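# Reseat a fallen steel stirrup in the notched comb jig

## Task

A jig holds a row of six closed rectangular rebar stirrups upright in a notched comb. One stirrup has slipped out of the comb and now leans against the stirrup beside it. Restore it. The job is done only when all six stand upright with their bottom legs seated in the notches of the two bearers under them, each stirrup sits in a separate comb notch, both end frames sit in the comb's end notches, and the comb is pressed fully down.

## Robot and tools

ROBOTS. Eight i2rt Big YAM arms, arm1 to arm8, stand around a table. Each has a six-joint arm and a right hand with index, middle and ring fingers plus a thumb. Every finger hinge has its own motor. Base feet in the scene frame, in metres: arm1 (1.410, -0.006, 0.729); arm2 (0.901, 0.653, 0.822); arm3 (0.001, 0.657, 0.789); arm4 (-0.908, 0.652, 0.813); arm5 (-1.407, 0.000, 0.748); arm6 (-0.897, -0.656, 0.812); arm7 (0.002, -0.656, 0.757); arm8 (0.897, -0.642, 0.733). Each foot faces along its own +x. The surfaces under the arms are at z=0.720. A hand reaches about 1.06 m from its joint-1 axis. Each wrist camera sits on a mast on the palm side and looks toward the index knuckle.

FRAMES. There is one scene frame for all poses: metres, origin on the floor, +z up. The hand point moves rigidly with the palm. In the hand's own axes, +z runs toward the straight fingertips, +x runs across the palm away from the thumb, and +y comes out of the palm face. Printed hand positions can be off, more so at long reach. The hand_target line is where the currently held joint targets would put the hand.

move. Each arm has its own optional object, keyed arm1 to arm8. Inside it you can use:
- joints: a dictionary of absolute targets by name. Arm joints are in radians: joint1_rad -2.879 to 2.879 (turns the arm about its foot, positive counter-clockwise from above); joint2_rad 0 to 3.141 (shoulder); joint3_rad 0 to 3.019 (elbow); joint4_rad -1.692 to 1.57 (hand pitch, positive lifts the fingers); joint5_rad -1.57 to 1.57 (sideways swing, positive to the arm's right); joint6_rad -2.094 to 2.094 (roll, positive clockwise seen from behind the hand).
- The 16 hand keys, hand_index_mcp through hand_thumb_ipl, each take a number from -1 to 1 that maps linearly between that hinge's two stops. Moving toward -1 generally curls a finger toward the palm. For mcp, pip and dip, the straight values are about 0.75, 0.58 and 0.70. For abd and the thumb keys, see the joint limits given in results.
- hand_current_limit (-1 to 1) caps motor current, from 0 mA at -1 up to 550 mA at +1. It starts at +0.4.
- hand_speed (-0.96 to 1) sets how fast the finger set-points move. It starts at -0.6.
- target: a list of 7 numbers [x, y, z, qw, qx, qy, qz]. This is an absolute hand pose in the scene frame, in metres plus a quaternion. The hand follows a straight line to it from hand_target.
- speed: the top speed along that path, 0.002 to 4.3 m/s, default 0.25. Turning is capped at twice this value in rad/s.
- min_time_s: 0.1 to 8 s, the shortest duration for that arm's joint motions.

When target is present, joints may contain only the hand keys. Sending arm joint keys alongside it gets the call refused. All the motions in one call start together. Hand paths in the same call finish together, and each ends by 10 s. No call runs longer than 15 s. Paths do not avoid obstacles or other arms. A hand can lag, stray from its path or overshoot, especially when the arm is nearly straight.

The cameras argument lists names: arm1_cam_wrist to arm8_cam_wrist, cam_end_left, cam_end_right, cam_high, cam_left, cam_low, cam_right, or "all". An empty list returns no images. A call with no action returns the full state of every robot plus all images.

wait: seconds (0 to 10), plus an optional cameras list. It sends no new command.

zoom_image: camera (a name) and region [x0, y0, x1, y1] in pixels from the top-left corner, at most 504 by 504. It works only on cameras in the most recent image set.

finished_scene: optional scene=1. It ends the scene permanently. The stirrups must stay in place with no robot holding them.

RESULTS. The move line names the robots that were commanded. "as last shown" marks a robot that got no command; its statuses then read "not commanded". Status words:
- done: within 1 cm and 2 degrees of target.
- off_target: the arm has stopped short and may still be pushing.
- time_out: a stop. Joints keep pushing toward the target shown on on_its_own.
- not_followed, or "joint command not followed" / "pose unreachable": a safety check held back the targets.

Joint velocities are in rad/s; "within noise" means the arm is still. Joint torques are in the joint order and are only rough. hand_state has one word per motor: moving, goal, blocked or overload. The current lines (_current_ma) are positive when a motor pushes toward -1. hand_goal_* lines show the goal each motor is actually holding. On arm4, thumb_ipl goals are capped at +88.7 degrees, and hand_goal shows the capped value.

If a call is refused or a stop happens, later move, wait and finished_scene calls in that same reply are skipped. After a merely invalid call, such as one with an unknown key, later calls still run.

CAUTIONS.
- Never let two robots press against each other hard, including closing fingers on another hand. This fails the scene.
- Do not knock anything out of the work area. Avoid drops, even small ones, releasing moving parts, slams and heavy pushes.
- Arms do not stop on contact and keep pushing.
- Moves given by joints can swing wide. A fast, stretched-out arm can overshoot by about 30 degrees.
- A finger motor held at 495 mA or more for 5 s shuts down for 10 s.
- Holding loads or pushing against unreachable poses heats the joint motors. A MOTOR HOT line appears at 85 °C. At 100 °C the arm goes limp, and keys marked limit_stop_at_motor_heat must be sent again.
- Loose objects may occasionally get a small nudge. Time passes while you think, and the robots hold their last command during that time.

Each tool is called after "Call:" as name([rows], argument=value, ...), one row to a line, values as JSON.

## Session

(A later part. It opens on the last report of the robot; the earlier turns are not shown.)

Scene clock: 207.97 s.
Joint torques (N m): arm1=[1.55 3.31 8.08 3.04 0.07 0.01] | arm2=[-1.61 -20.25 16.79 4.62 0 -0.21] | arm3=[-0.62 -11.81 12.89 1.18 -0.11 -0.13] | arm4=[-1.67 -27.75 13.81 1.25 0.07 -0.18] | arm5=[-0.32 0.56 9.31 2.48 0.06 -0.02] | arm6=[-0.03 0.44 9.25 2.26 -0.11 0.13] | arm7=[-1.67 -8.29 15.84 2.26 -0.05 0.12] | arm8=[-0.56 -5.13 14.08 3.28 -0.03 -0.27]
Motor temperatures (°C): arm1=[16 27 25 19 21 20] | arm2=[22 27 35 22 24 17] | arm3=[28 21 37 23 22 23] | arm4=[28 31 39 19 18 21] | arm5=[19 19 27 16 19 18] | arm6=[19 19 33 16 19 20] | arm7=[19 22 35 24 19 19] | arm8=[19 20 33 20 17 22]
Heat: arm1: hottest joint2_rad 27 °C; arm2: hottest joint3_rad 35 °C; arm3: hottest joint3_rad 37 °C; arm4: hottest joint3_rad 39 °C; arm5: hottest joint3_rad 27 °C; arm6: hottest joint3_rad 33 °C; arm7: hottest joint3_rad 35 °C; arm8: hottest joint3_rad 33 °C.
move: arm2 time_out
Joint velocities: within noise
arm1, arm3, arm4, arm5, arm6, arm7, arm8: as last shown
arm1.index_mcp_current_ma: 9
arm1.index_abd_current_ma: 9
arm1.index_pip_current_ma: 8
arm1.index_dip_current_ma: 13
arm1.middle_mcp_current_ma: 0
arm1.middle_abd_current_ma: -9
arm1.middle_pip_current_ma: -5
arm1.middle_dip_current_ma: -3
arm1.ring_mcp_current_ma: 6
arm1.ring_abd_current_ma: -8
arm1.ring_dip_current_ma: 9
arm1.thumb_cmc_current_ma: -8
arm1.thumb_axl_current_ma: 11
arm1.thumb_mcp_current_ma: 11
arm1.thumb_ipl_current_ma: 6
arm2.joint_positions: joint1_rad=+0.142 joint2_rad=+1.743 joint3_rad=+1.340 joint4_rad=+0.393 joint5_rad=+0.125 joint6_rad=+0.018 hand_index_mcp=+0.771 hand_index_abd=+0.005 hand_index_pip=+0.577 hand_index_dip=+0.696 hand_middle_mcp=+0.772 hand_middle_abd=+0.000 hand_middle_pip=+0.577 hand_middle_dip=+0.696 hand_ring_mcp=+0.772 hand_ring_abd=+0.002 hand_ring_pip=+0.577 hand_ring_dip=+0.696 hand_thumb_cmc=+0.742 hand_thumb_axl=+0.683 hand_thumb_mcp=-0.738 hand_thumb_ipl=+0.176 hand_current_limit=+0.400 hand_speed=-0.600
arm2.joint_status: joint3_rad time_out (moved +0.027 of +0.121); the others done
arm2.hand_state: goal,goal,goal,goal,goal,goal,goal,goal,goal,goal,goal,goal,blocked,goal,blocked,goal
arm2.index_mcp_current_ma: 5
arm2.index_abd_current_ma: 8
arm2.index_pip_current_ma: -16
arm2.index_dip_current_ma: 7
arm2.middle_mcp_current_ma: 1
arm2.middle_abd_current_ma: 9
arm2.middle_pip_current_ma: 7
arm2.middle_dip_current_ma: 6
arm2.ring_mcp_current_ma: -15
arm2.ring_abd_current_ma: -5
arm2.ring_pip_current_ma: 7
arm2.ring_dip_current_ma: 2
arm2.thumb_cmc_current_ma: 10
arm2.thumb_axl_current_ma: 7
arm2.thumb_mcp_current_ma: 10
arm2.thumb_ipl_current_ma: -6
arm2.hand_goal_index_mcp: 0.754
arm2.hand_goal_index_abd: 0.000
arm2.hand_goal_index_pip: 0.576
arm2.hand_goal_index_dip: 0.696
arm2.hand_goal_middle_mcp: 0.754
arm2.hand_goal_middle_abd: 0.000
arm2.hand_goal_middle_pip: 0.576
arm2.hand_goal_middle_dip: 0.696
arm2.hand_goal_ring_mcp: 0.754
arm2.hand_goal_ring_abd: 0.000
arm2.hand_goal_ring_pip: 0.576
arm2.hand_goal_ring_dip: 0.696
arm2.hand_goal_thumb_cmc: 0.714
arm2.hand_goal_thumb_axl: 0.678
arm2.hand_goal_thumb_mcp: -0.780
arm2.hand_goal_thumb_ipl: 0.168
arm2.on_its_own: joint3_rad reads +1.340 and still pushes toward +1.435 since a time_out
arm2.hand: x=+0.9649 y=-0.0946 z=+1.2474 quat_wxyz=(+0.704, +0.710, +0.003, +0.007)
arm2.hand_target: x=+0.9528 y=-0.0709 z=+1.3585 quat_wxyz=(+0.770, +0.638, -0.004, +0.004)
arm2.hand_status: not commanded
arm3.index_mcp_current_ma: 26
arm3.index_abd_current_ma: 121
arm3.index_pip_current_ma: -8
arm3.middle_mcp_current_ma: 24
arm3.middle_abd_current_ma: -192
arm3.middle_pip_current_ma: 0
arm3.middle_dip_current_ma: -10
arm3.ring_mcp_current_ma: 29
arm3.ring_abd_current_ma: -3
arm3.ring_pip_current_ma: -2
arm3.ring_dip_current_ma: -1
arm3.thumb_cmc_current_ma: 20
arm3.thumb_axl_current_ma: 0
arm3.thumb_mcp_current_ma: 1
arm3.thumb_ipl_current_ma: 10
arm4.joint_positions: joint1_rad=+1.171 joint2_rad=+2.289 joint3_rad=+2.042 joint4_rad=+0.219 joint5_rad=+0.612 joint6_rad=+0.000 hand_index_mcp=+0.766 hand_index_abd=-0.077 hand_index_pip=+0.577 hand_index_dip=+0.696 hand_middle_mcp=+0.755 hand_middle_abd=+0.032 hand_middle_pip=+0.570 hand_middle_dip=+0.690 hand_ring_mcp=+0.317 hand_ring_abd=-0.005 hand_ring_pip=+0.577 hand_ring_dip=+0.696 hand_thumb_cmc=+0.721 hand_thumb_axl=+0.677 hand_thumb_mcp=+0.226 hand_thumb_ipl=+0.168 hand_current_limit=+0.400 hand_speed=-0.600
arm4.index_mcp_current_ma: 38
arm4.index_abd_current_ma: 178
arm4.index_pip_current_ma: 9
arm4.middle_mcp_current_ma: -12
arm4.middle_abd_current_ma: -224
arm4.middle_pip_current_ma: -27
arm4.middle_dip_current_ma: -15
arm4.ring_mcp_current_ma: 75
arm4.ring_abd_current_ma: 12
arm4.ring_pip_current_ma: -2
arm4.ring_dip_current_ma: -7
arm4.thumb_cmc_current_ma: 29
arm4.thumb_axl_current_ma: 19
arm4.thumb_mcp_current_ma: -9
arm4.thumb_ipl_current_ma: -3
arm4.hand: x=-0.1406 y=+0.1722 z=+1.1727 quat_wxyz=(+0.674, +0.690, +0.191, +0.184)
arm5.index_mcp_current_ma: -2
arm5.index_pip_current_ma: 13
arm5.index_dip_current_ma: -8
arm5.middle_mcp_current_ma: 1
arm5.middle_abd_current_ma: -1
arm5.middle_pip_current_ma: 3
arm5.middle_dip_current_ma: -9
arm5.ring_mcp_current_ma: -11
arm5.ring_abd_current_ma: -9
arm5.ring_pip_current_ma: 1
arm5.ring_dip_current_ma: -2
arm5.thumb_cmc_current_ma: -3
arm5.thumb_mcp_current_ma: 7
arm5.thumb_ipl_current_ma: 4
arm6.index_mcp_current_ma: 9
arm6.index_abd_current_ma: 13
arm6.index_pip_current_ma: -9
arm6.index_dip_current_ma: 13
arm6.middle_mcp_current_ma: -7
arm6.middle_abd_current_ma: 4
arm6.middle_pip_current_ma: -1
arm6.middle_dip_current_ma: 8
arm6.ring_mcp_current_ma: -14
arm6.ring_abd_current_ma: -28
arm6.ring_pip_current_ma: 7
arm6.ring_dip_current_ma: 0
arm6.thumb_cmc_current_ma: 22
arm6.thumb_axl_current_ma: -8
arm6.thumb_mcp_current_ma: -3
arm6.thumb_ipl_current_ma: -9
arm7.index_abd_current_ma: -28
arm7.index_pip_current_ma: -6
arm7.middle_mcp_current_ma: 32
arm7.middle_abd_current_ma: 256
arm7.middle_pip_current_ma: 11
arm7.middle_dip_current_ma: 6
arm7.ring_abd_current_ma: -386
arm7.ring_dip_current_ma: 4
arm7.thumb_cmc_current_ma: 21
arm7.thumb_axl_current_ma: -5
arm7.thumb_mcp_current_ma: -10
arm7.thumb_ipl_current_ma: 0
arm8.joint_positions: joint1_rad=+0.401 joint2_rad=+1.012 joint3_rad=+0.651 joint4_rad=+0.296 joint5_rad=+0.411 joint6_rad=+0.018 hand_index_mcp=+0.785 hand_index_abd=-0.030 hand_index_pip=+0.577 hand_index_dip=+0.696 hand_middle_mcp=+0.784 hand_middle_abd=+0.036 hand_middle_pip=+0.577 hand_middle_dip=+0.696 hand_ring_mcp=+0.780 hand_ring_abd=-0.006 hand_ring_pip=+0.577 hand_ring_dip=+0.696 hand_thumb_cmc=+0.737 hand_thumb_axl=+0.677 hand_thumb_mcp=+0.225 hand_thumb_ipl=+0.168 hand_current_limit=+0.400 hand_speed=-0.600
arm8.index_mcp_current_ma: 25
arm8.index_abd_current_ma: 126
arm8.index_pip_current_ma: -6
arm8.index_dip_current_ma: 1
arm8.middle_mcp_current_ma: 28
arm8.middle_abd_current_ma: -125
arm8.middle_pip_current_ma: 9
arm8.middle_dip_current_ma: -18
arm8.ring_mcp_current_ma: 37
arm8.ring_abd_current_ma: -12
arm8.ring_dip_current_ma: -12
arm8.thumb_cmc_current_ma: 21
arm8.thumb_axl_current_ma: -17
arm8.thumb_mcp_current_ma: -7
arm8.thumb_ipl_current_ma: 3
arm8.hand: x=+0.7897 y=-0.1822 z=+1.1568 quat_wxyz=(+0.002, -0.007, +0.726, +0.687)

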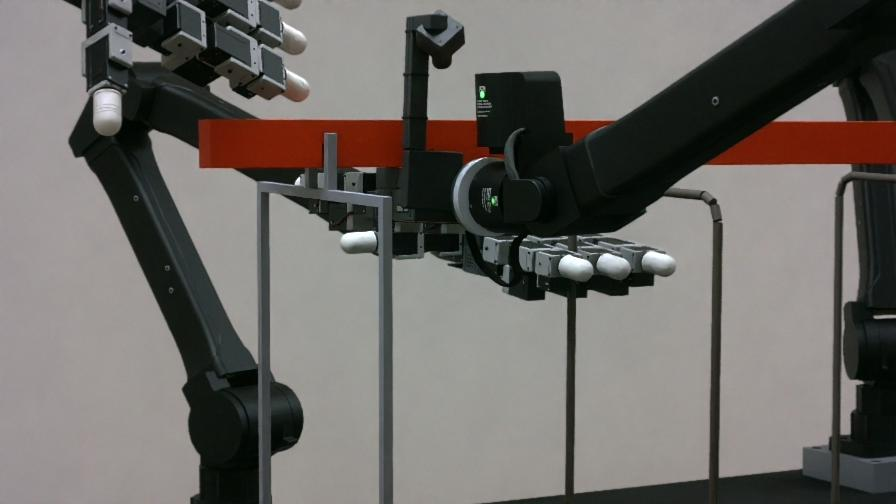

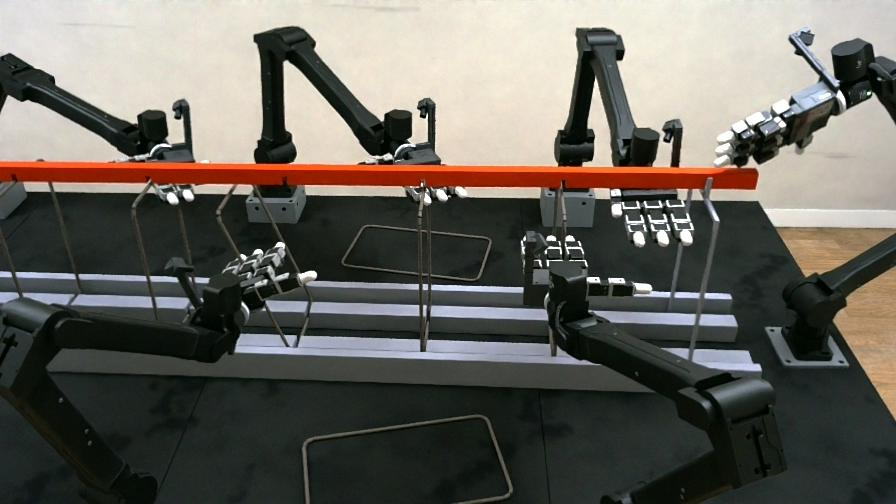

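Call:
move(arm2={"joints": {"joint2_rad": 1.671, "joint3_rad": 1.440, "joint4_rad": 0.43}, "min_time_s": 1}, cameras=["cam_end_right", "cam_right", "cam_end_left", "cam_left", "arm8_cam_wrist", "arm3_cam_wrist", "arm4_cam_wrist", "arm7_cam_wrist"])

Call:
zoom_image(camera="cam_end_right", region=[180, 80, 530, 380])

Call:
zoom_image(camera="cam_end_left", region=[400, 200, 896, 504])

Call:
zoom_image(camera="cam_right", region=[100, 140, 440, 300])

Call:
zoom_image(camera="cam_right", region=[400, 140, 740, 300])

Scene clock: 212.03 s.
Joint torques (N m): arm1=[2.02 2.37 8.03 3.15 0.07 0.05] | arm2=[-1.49 -20.25 16.91 4.6 0.03 -0.23] | arm3=[-0.62 -11.81 12.9 1.18 -0.11 -0.13] | arm4=[-1.67 -27.93 13.72 1.72 0.04 -0.19] | arm5=[-0.32 0.56 9.32 2.48 0.06 -0.03] | arm6=[-0.03 0.44 9.25 2.28 -0.1 0.13] | arm7=[-2.02 -8.35 15.8 2.28 -0.03 0.14] | arm8=[-0.56 -5.13 14.09 3.3 -0.04 -0.26]
Motor temperatures (°C): arm1=[16 27 25 19 21 20] | arm2=[22 27 35 22 24 17] | arm3=[28 21 37 23 22 23] | arm4=[28 31 39 19 18 21] | arm5=[19 19 27 16 19 18] | arm6=[19 19 33 16 19 20] | arm7=[19 22 36 24 19 19] | arm8=[19 20 33 20 17 22]
Heat: arm1: hottest joint2_rad 27 °C; arm2: hottest joint3_rad 35 °C; arm3: hottest joint3_rad 37 °C; arm4: hottest joint3_rad 39 °C; arm5: hottest joint3_rad 27 °C; arm6: hottest joint3_rad 33 °C; arm7: hottest joint3_rad 36 °C; arm8: hottest joint3_rad 33 °C.
move: arm2 time_out
Joint velocities: within noise
arm1, arm3, arm4, arm5, arm6, arm7, arm8: as last shown
arm1.index_mcp_current_ma: 15
arm1.index_abd_current_ma: 7
arm1.index_pip_current_ma: 5
arm1.index_dip_current_ma: 7
arm1.middle_mcp_current_ma: 3
arm1.middle_abd_current_ma: -10
arm1.middle_pip_current_ma: -15
arm1.middle_dip_current_ma: 8
arm1.ring_mcp_current_ma: 13
arm1.ring_abd_current_ma: -4
arm1.ring_pip_current_ma: -4
arm1.ring_dip_current_ma: 0
arm1.thumb_cmc_current_ma: -7
arm1.thumb_axl_current_ma: 10
arm1.thumb_mcp_current_ma: 0
arm1.thumb_ipl_current_ma: -6
arm2.joint_positions: joint1_rad=+0.142 joint2_rad=+1.735 joint3_rad=+1.345 joint4_rad=+0.393 joint5_rad=+0.125 joint6_rad=+0.019 hand_index_mcp=+0.771 hand_index_abd=+0.005 hand_index_pip=+0.577 hand_index_dip=+0.696 hand_middle_mcp=+0.772 hand_middle_abd=+0.000 hand_middle_pip=+0.577 hand_middle_dip=+0.696 hand_ring_mcp=+0.772 hand_ring_abd=+0.002 hand_ring_pip=+0.577 hand_ring_dip=+0.696 hand_thumb_cmc=+0.742 hand_thumb_axl=+0.683 hand_thumb_mcp=-0.738 hand_thumb_ipl=+0.176 hand_current_limit=+0.400 hand_speed=-0.600
arm2.joint_status: joint3_rad time_out (moved +0.004 of +0.100); the others done
arm2.hand_state: goal,goal,goal,goal,goal,goal,goal,goal,goal,goal,goal,goal,blocked,goal,blocked,goal
arm2.index_mcp_current_ma: 1
arm2.index_abd_current_ma: 13
arm2.index_pip_current_ma: -3
arm2.index_dip_current_ma: 9
arm2.middle_mcp_current_ma: 6
arm2.middle_abd_current_ma: 8
arm2.middle_pip_current_ma: 3
arm2.middle_dip_current_ma: -8
arm2.ring_mcp_current_ma: -7
arm2.ring_abd_current_ma: 4
arm2.ring_pip_current_ma: 7
arm2.ring_dip_current_ma: -5
arm2.thumb_cmc_current_ma: 4
arm2.thumb_axl_current_ma: 11
arm2.thumb_mcp_current_ma: 8
arm2.thumb_ipl_current_ma: 12
arm2.hand_goal_index_mcp: 0.754
arm2.hand_goal_index_abd: 0.000
arm2.hand_goal_index_pip: 0.576
arm2.hand_goal_index_dip: 0.696
arm2.hand_goal_middle_mcp: 0.754
arm2.hand_goal_middle_abd: 0.000
arm2.hand_goal_middle_pip: 0.576
arm2.hand_goal_middle_dip: 0.696
arm2.hand_goal_ring_mcp: 0.754
arm2.hand_goal_ring_abd: 0.000
arm2.hand_goal_ring_pip: 0.576
arm2.hand_goal_ring_dip: 0.696
arm2.hand_goal_thumb_cmc: 0.714
arm2.hand_goal_thumb_axl: 0.678
arm2.hand_goal_thumb_mcp: -0.780
arm2.hand_goal_thumb_ipl: 0.168
arm2.on_its_own: joint3_rad reads +1.345 and still pushes toward +1.440 since a time_out
arm2.hand: x=+0.9647 y=-0.0923 z=+1.2565 quat_wxyz=(+0.709, +0.705, +0.003, +0.008)
arm2.hand_target: x=+0.9524 y=-0.0669 z=+1.3681 quat_wxyz=(+0.774, +0.633, -0.004, +0.005)
arm2.hand_status: not commanded
arm3.index_abd_current_ma: 119
arm3.index_pip_current_ma: -5
arm3.index_dip_current_ma: 0
arm3.middle_mcp_current_ma: 25
arm3.middle_pip_current_ma: -6
arm3.middle_dip_current_ma: -8
arm3.ring_mcp_current_ma: 23
arm3.ring_abd_current_ma: 1
arm3.ring_pip_current_ma: -3
arm3.ring_dip_current_ma: -6
arm3.thumb_cmc_current_ma: 19
arm3.thumb_axl_current_ma: -3
arm3.thumb_mcp_current_ma: 5
arm3.thumb_ipl_current_ma: 13
arm4.index_mcp_current_ma: 47
arm4.index_abd_current_ma: 187
arm4.index_dip_current_ma: -5
arm4.middle_mcp_current_ma: -7
arm4.middle_abd_current_ma: -225
arm4.middle_pip_current_ma: -36
arm4.middle_dip_current_ma: -21
arm4.ring_mcp_current_ma: 73
arm4.ring_abd_current_ma: -6
arm4.ring_dip_current_ma: -2
arm4.thumb_cmc_current_ma: 21
arm4.thumb_axl_current_ma: 6
arm4.thumb_mcp_current_ma: 4
arm4.thumb_ipl_current_ma: -18
arm5.index_mcp_current_ma: 0
arm5.index_abd_current_ma: -5
arm5.index_pip_current_ma: 9
arm5.index_dip_current_ma: -3
arm5.middle_mcp_current_ma: 7
arm5.middle_abd_current_ma: 2
arm5.middle_pip_current_ma: 4
arm5.middle_dip_current_ma: -8
arm5.ring_mcp_current_ma: -5
arm5.ring_abd_current_ma: -6
arm5.ring_pip_current_ma: 0
arm5.ring_dip_current_ma: -1
arm5.thumb_cmc_current_ma: -7
arm5.thumb_axl_current_ma: -9
arm5.thumb_mcp_current_ma: 11
arm5.thumb_ipl_current_ma: 5
arm6.index_mcp_current_ma: -4
arm6.index_abd_current_ma: -15
arm6.index_dip_current_ma: 0
arm6.middle_abd_current_ma: -7
arm6.middle_pip_current_ma: 20
arm6.middle_dip_current_ma: 11
arm6.ring_mcp_current_ma: -25
arm6.ring_abd_current_ma: -14
arm6.ring_dip_current_ma: -13
arm6.thumb_cmc_current_ma: 16
arm6.thumb_axl_current_ma: -12
arm6.thumb_mcp_current_ma: -7
arm6.thumb_ipl_current_ma: 6
arm7.index_mcp_current_ma: 40
arm7.index_abd_current_ma: -26
arm7.index_pip_current_ma: -8
arm7.index_dip_current_ma: 7
arm7.middle_mcp_current_ma: 30
arm7.middle_abd_current_ma: 260
arm7.middle_pip_current_ma: 16
arm7.middle_dip_current_ma: 13
arm7.ring_mcp_current_ma: 46
arm7.ring_abd_current_ma: -381
arm7.ring_pip_current_ma: 3
arm7.ring_dip_current_ma: 2
arm7.thumb_cmc_current_ma: 25
arm7.thumb_axl_current_ma: -6
arm7.thumb_mcp_current_ma: -12
arm7.thumb_ipl_current_ma: -2
arm8.index_abd_current_ma: 111
arm8.index_pip_current_ma: -7
arm8.index_dip_current_ma: 10
arm8.middle_mcp_current_ma: 41
arm8.middle_abd_current_ma: -135
arm8.middle_pip_current_ma: 5
arm8.middle_dip_current_ma: -6
arm8.ring_mcp_current_ma: 35
arm8.ring_abd_current_ma: -13
arm8.ring_pip_current_ma: 5
arm8.ring_dip_current_ma: -1
arm8.thumb_cmc_current_ma: 24
arm8.thumb_axl_current_ma: -11
arm8.thumb_mcp_current_ma: -8
arm8.thumb_ipl_current_ma: 18
pictures: arm3_cam_wrist, arm4_cam_wrist, arm7_cam_wrist, arm8_cam_wrist, cam_end_left, cam_end_right, cam_left, cam_right
arm3_cam_wrist: T_world_to_cam=[[-0.71588, -0.28376, 0.63796, -0.33268], [-0.68612, 0.45527, -0.56743, 0.86454], [-0.12943, -0.84393, -0.52061, 0.95675]] pos_world=[0.47885, 0.31943, 1.20089]
arm4_cam_wrist: T_world_to_cam=[[-0.68307, -0.38293, 0.62191, -0.73052], [-0.72935, 0.4022, -0.55343, 0.43359], [-0.0382, -0.83163, -0.55402, 0.91486]] pos_world=[-0.14781, 0.30669, 1.20113]
arm7_cam_wrist: T_world_to_cam=[[0.57181, 0.05808, 0.81833, -0.94683], [0.55299, -0.76411, -0.33217, 0.11217], [0.606, 0.64247, -0.46904, 0.6648]] pos_world=[0.0765, -0.28641, 1.1239]
arm8_cam_wrist: T_world_to_cam=[[0.77899, 0.10741, 0.61777, -1.26856], [0.48617, -0.72566, -0.48688, 0.00627], [0.39599, 0.67962, -0.6175, 0.65092]] pos_world=[0.72739, -0.30157, 1.18867]

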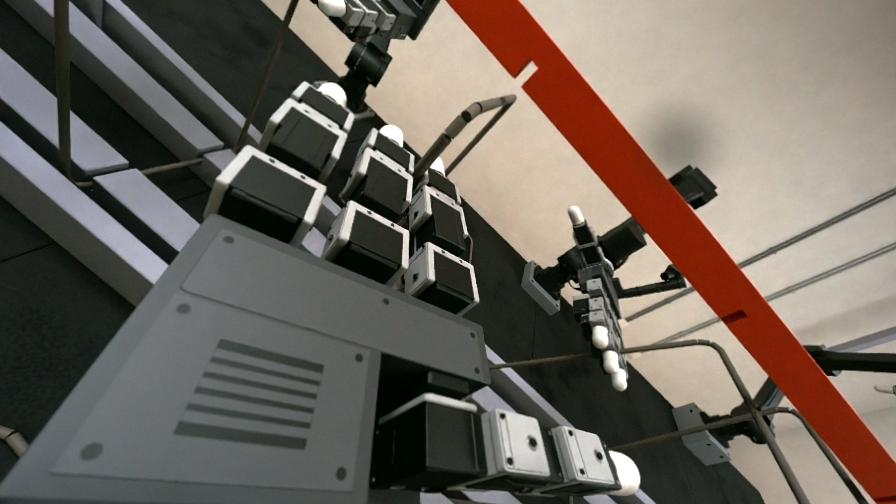

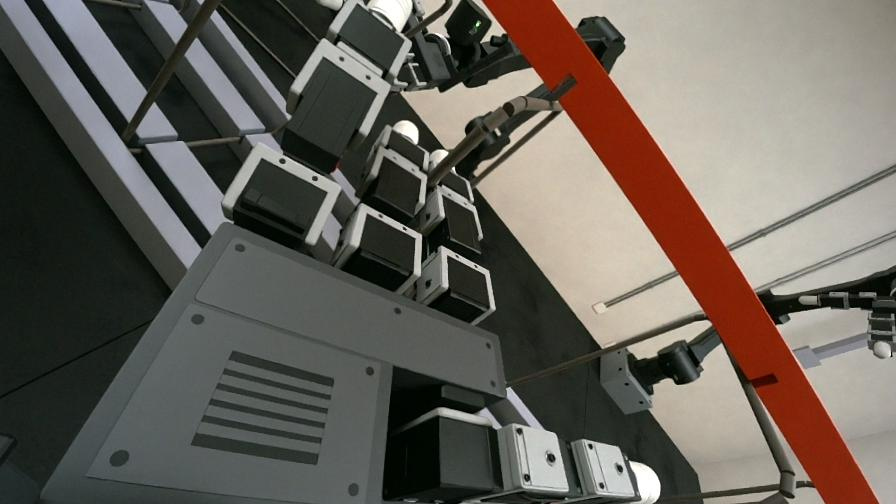

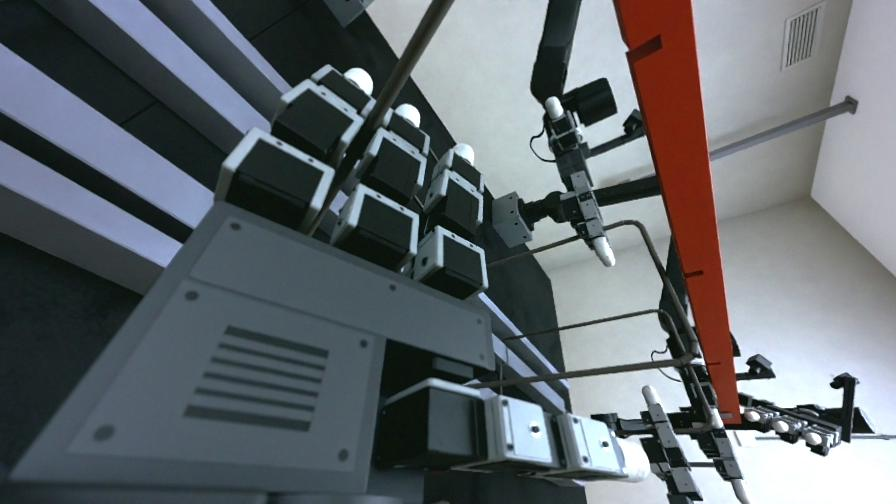

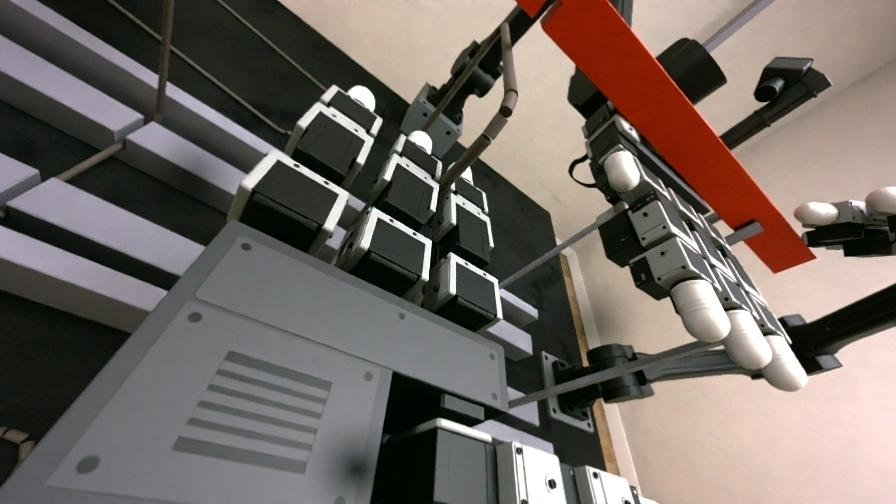

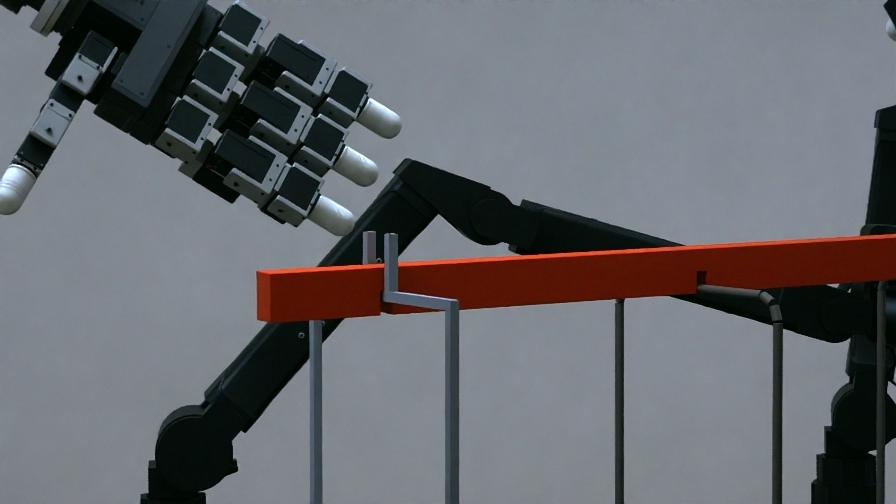

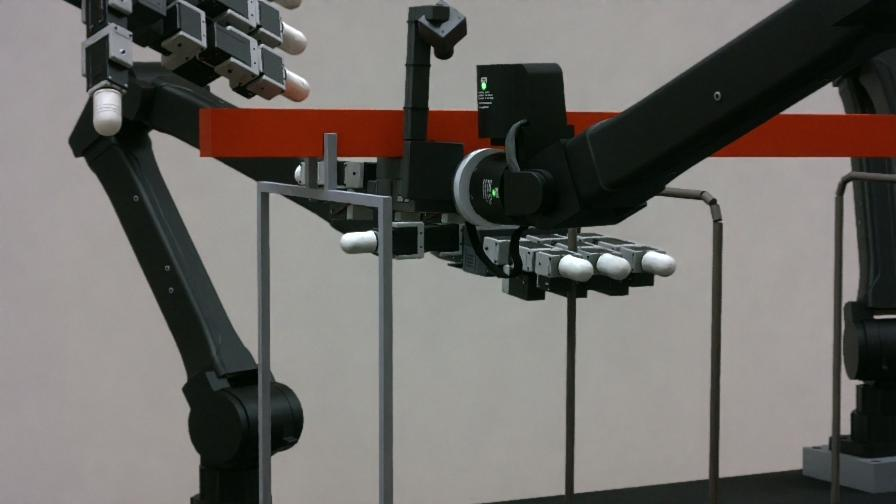

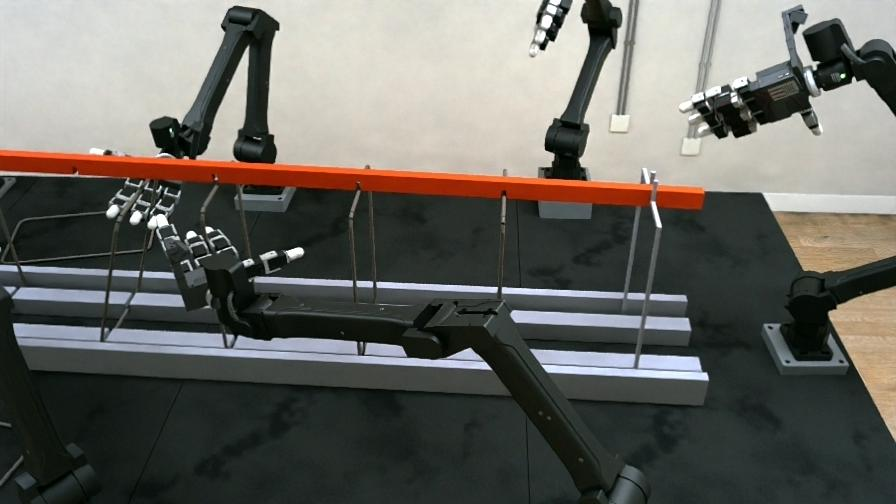

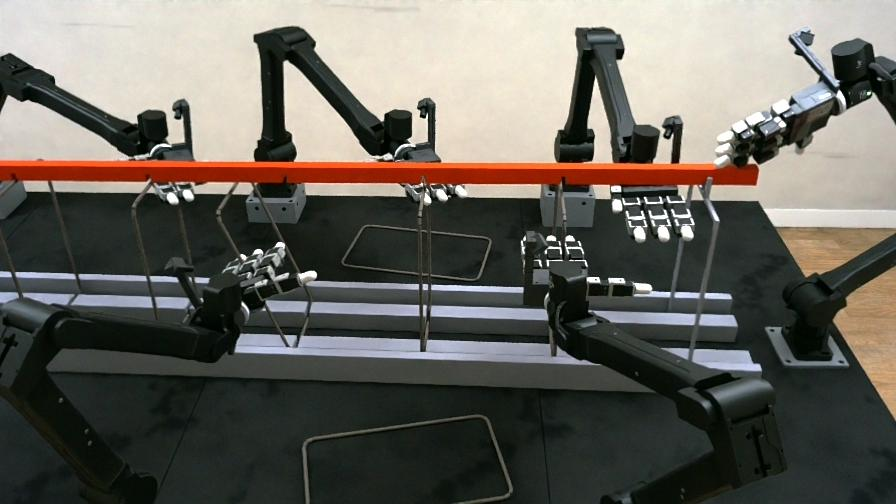

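Scaled by 1.440.

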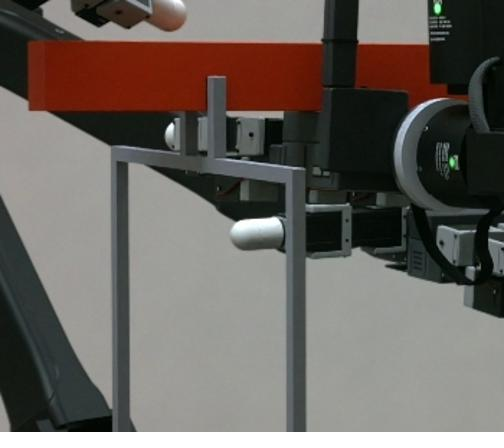

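Scaled by 1.016.

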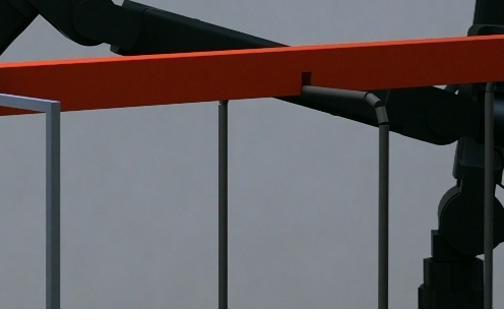

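Scaled by 1.482.

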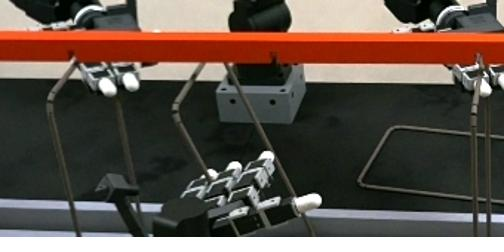

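Scaled by 1.482.

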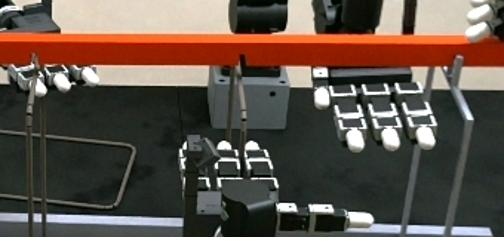

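Call:
move(arm7={"target": [0.234, -0.158, 1.140, 0.0308, -0.0308, 0.7064, 0.7064], "speed": 0.05}, cameras=["arm7_cam_wrist", "cam_right", "cam_left", "cam_end_right"])

Call:
zoom_image(camera="arm7_cam_wrist", region=[280, 0, 700, 350])

Call:
zoom_image(camera="cam_right", region=[170, 150, 370, 350])

Call:
zoom_image(camera="cam_left", region=[10, 130, 210, 350])

Scene clock: 216.70 s.
Joint torques (N m): arm1=[2.02 2.43 7.8 3.36 0.1 -0.01] | arm2=[-1.49 -20.25 16.88 4.6 0.03 -0.23] | arm3=[-0.67 -11.75 12.89 1.18 -0.11 -0.13] | arm4=[-1.03 -28.75 13.75 1.4 0.01 -0.19] | arm5=[-0.32 0.56 9.32 2.48 0.06 -0.03] | arm6=[-0.03 0.44 9.25 2.25 -0.1 0.13] | arm7=[-1.32 -8.35 15.45 2.28 -0.05 0.09] | arm8=[-0.5 -5.07 14.02 3.26 -0.05 -0.28]
Motor temperatures (°C): arm1=[16 27 25 19 21 20] | arm2=[22 27 36 22 24 17] | arm3=[28 21 37 23 22 23] | arm4=[28 31 39 19 18 21] | arm5=[19 19 27 16 19 18] | arm6=[19 19 33 16 19 20] | arm7=[19 22 36 23 19 19] | arm8=[19 20 33 20 17 22]
Heat: arm1: hottest joint2_rad 27 °C; arm2: hottest joint3_rad 36 °C; arm3: hottest joint3_rad 37 °C; arm4: hottest joint3_rad 39 °C; arm5: hottest joint3_rad 27 °C; arm6: hottest joint3_rad 33 °C; arm7: hottest joint3_rad 36 °C; arm8: hottest joint3_rad 33 °C.
move: arm7 off_target
Joint velocities: within noise
arm1, arm2, arm3, arm4, arm5, arm6, arm8: as last shown
arm1.index_mcp_current_ma: 12
arm1.index_abd_current_ma: 2
arm1.index_pip_current_ma: 15
arm1.index_dip_current_ma: 11
arm1.middle_abd_current_ma: -3
arm1.middle_pip_current_ma: -8
arm1.ring_mcp_current_ma: 10
arm1.ring_abd_current_ma: -9
arm1.ring_pip_current_ma: -9
arm1.ring_dip_current_ma: 13
arm1.thumb_cmc_current_ma: -9
arm1.thumb_axl_current_ma: 5
arm1.thumb_mcp_current_ma: 11
arm1.thumb_ipl_current_ma: 4
arm2.index_abd_current_ma: 2
arm2.index_pip_current_ma: -5
arm2.index_dip_current_ma: 2
arm2.middle_mcp_current_ma: -6
arm2.middle_abd_current_ma: 12
arm2.middle_pip_current_ma: 10
arm2.middle_dip_current_ma: -16
arm2.ring_mcp_current_ma: -10
arm2.ring_abd_current_ma: 3
arm2.ring_pip_current_ma: 1
arm2.ring_dip_current_ma: -14
arm2.thumb_cmc_current_ma: 8
arm2.thumb_axl_current_ma: 18
arm2.thumb_mcp_current_ma: -1
arm2.thumb_ipl_current_ma: -1
arm2.on_its_own: joint3_rad reads +1.345 and still pushes toward +1.440 since a time_out
arm3.index_mcp_current_ma: 30
arm3.index_abd_current_ma: 122
arm3.index_pip_current_ma: -7
arm3.index_dip_current_ma: 5
arm3.middle_mcp_current_ma: 21
arm3.middle_abd_current_ma: -193
arm3.middle_pip_current_ma: 1
arm3.ring_mcp_current_ma: 27
arm3.ring_abd_current_ma: 0
arm3.ring_pip_current_ma: 0
arm3.ring_dip_current_ma: -1
arm3.thumb_cmc_current_ma: 22
arm3.thumb_axl_current_ma: 0
arm3.thumb_mcp_current_ma: -1
arm3.thumb_ipl_current_ma: 9
arm4.index_mcp_current_ma: 43
arm4.index_pip_current_ma: 13
arm4.index_dip_current_ma: -1
arm4.middle_mcp_current_ma: -10
arm4.middle_abd_current_ma: -232
arm4.middle_pip_current_ma: -33
arm4.middle_dip_current_ma: -18
arm4.ring_mcp_current_ma: 75
arm4.ring_abd_current_ma: -5
arm4.ring_pip_current_ma: 6
arm4.ring_dip_current_ma: -7
arm4.thumb_cmc_current_ma: 30
arm4.thumb_axl_current_ma: 10
arm4.thumb_mcp_current_ma: 3
arm4.thumb_ipl_current_ma: -6
arm5.index_mcp_current_ma: -11
arm5.index_abd_current_ma: -1
arm5.index_pip_current_ma: 12
arm5.index_dip_current_ma: -6
arm5.middle_mcp_current_ma: 4
arm5.middle_abd_current_ma: 3
arm5.middle_pip_current_ma: 3
arm5.middle_dip_current_ma: -10
arm5.ring_mcp_current_ma: -7
arm5.ring_abd_current_ma: -12
arm5.ring_dip_current_ma: 2
arm5.thumb_cmc_current_ma: -4
arm5.thumb_axl_current_ma: -7
arm5.thumb_mcp_current_ma: 10
arm5.thumb_ipl_current_ma: 0
arm6.index_mcp_current_ma: 20
arm6.index_abd_current_ma: -4
arm6.index_pip_current_ma: 7
arm6.index_dip_current_ma: -13
arm6.middle_mcp_current_ma: -8
arm6.middle_abd_current_ma: 6
arm6.middle_pip_current_ma: 7
arm6.middle_dip_current_ma: -2
arm6.ring_mcp_current_ma: 4
arm6.ring_abd_current_ma: 0
arm6.ring_pip_current_ma: 2
arm6.ring_dip_current_ma: -1
arm6.thumb_cmc_current_ma: 33
arm6.thumb_axl_current_ma: -13
arm6.thumb_mcp_current_ma: 7
arm6.thumb_ipl_current_ma: -8
arm7.joint_positions: joint1_rad=-0.532 joint2_rad=+1.326 joint3_rad=+0.673 joint4_rad=+0.600 joint5_rad=-0.581 joint6_rad=-0.114 hand_index_mcp=+0.763 hand_index_abd=+0.143 hand_index_pip=+0.577 hand_index_dip=+0.696 hand_middle_mcp=+0.765 hand_middle_abd=+0.061 hand_middle_pip=+0.578 hand_middle_dip=+0.699 hand_ring_mcp=+0.765 hand_ring_abd=+0.125 hand_ring_pip=+0.579 hand_ring_dip=+0.696 hand_thumb_cmc=+0.721 hand_thumb_axl=+0.677 hand_thumb_mcp=+0.226 hand_thumb_ipl=+0.168 hand_current_limit=+0.400 hand_speed=-0.600
arm7.joint_status: not commanded
arm7.hand_state: goal,goal,goal,goal,goal,blocked,goal,goal,goal,blocked,goal,goal,goal,goal,goal,goal
arm7.index_mcp_current_ma: 42
arm7.index_abd_current_ma: -27
arm7.index_pip_current_ma: -4
arm7.index_dip_current_ma: 3
arm7.middle_mcp_current_ma: 32
arm7.middle_abd_current_ma: 256
arm7.middle_pip_current_ma: 11
arm7.middle_dip_current_ma: 14
arm7.ring_mcp_current_ma: 48
arm7.ring_abd_current_ma: -382
arm7.ring_pip_current_ma: 2
arm7.ring_dip_current_ma: 6
arm7.thumb_cmc_current_ma: 23
arm7.thumb_axl_current_ma: -6
arm7.thumb_mcp_current_ma: -8
arm7.thumb_ipl_current_ma: 0
arm7.hand_goal_index_mcp: 0.754
arm7.hand_goal_index_abd: 0.150
arm7.hand_goal_index_pip: 0.576
arm7.hand_goal_index_dip: 0.696
arm7.hand_goal_middle_mcp: 0.754
arm7.hand_goal_middle_abd: -0.040
arm7.hand_goal_middle_pip: 0.576
arm7.hand_goal_middle_dip: 0.696
arm7.hand_goal_ring_mcp: 0.754
arm7.hand_goal_ring_abd: 0.300
arm7.hand_goal_ring_pip: 0.576
arm7.hand_goal_ring_dip: 0.696
arm7.hand_goal_thumb_cmc: 0.714
arm7.hand_goal_thumb_axl: 0.678
arm7.hand_goal_thumb_mcp: 0.226
arm7.hand_goal_thumb_ipl: 0.168
arm7.hand: x=+0.2190 y=-0.1682 z=+1.1191 quat_wxyz=(+0.022, -0.033, +0.717, +0.696)
arm7.hand_target: x=+0.2332 y=-0.1598 z=+1.1396 quat_wxyz=(+0.031, -0.031, +0.706, +0.706)
arm7.hand_status: off_target (0.028 m and 2.0 deg from the pose sent, 0.100 m and 13.1 deg at the start)
arm8.index_mcp_current_ma: 38
arm8.index_abd_current_ma: 108
arm8.index_pip_current_ma: 15
arm8.index_dip_current_ma: 4
arm8.middle_mcp_current_ma: 42
arm8.middle_abd_current_ma: -146
arm8.middle_pip_current_ma: 2
arm8.middle_dip_current_ma: 2
arm8.ring_mcp_current_ma: 20
arm8.ring_abd_current_ma: -6
arm8.ring_pip_current_ma: -3
arm8.ring_dip_current_ma: -5
arm8.thumb_cmc_current_ma: 20
arm8.thumb_axl_current_ma: -2
arm8.thumb_mcp_current_ma: -2
arm8.thumb_ipl_current_ma: 2
pictures: arm7_cam_wrist, cam_end_right, cam_left, cam_right
arm7_cam_wrist: T_world_to_cam=[[0.74516, 0.03905, 0.66575, -0.86969], [0.449, -0.7675, -0.45754, 0.23365], [0.49309, 0.63986, -0.58944, 0.77974]] pos_world=[0.15866, -0.28564, 1.14551]

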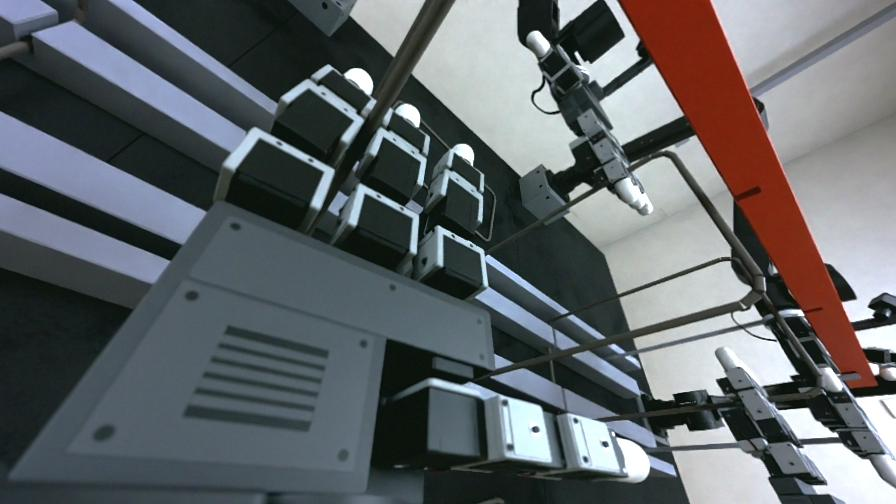

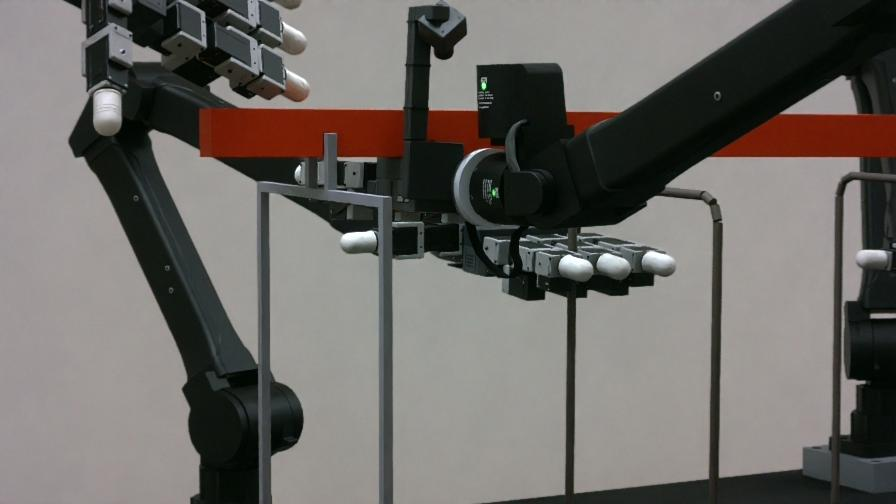

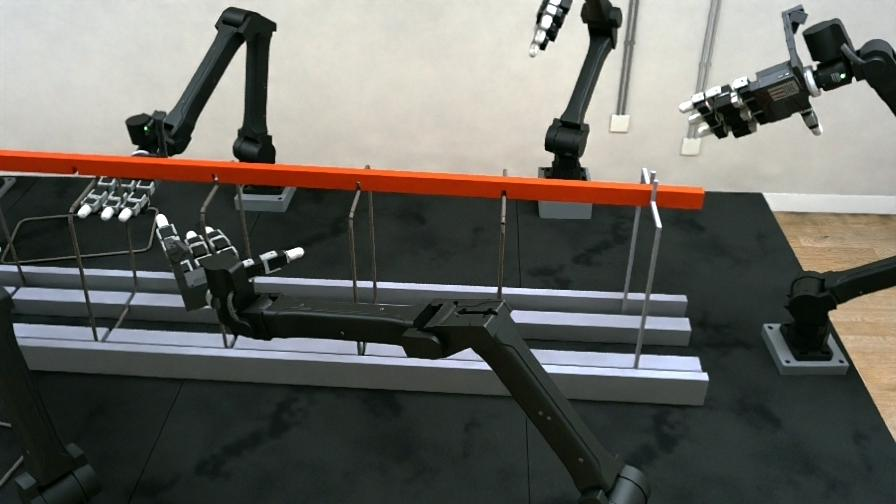

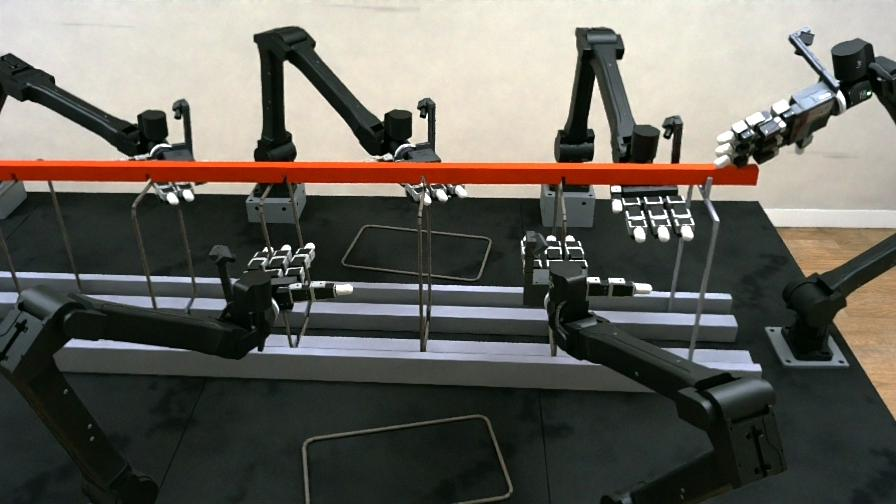

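Scaled by 1.200.

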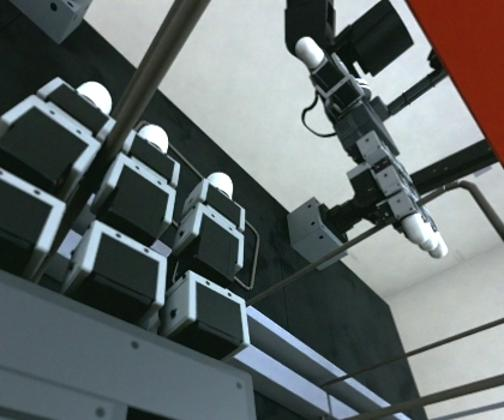

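Scaled by 2.520.

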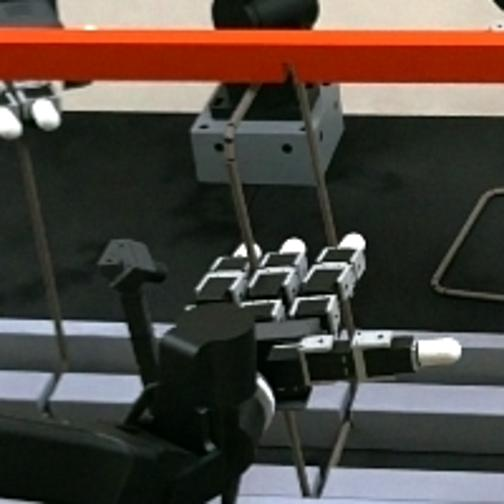

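Scaled by 2.291.

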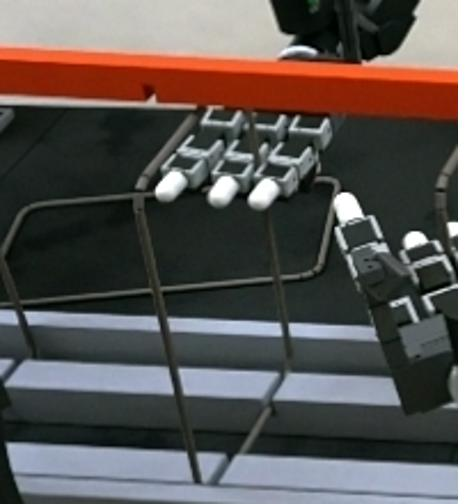

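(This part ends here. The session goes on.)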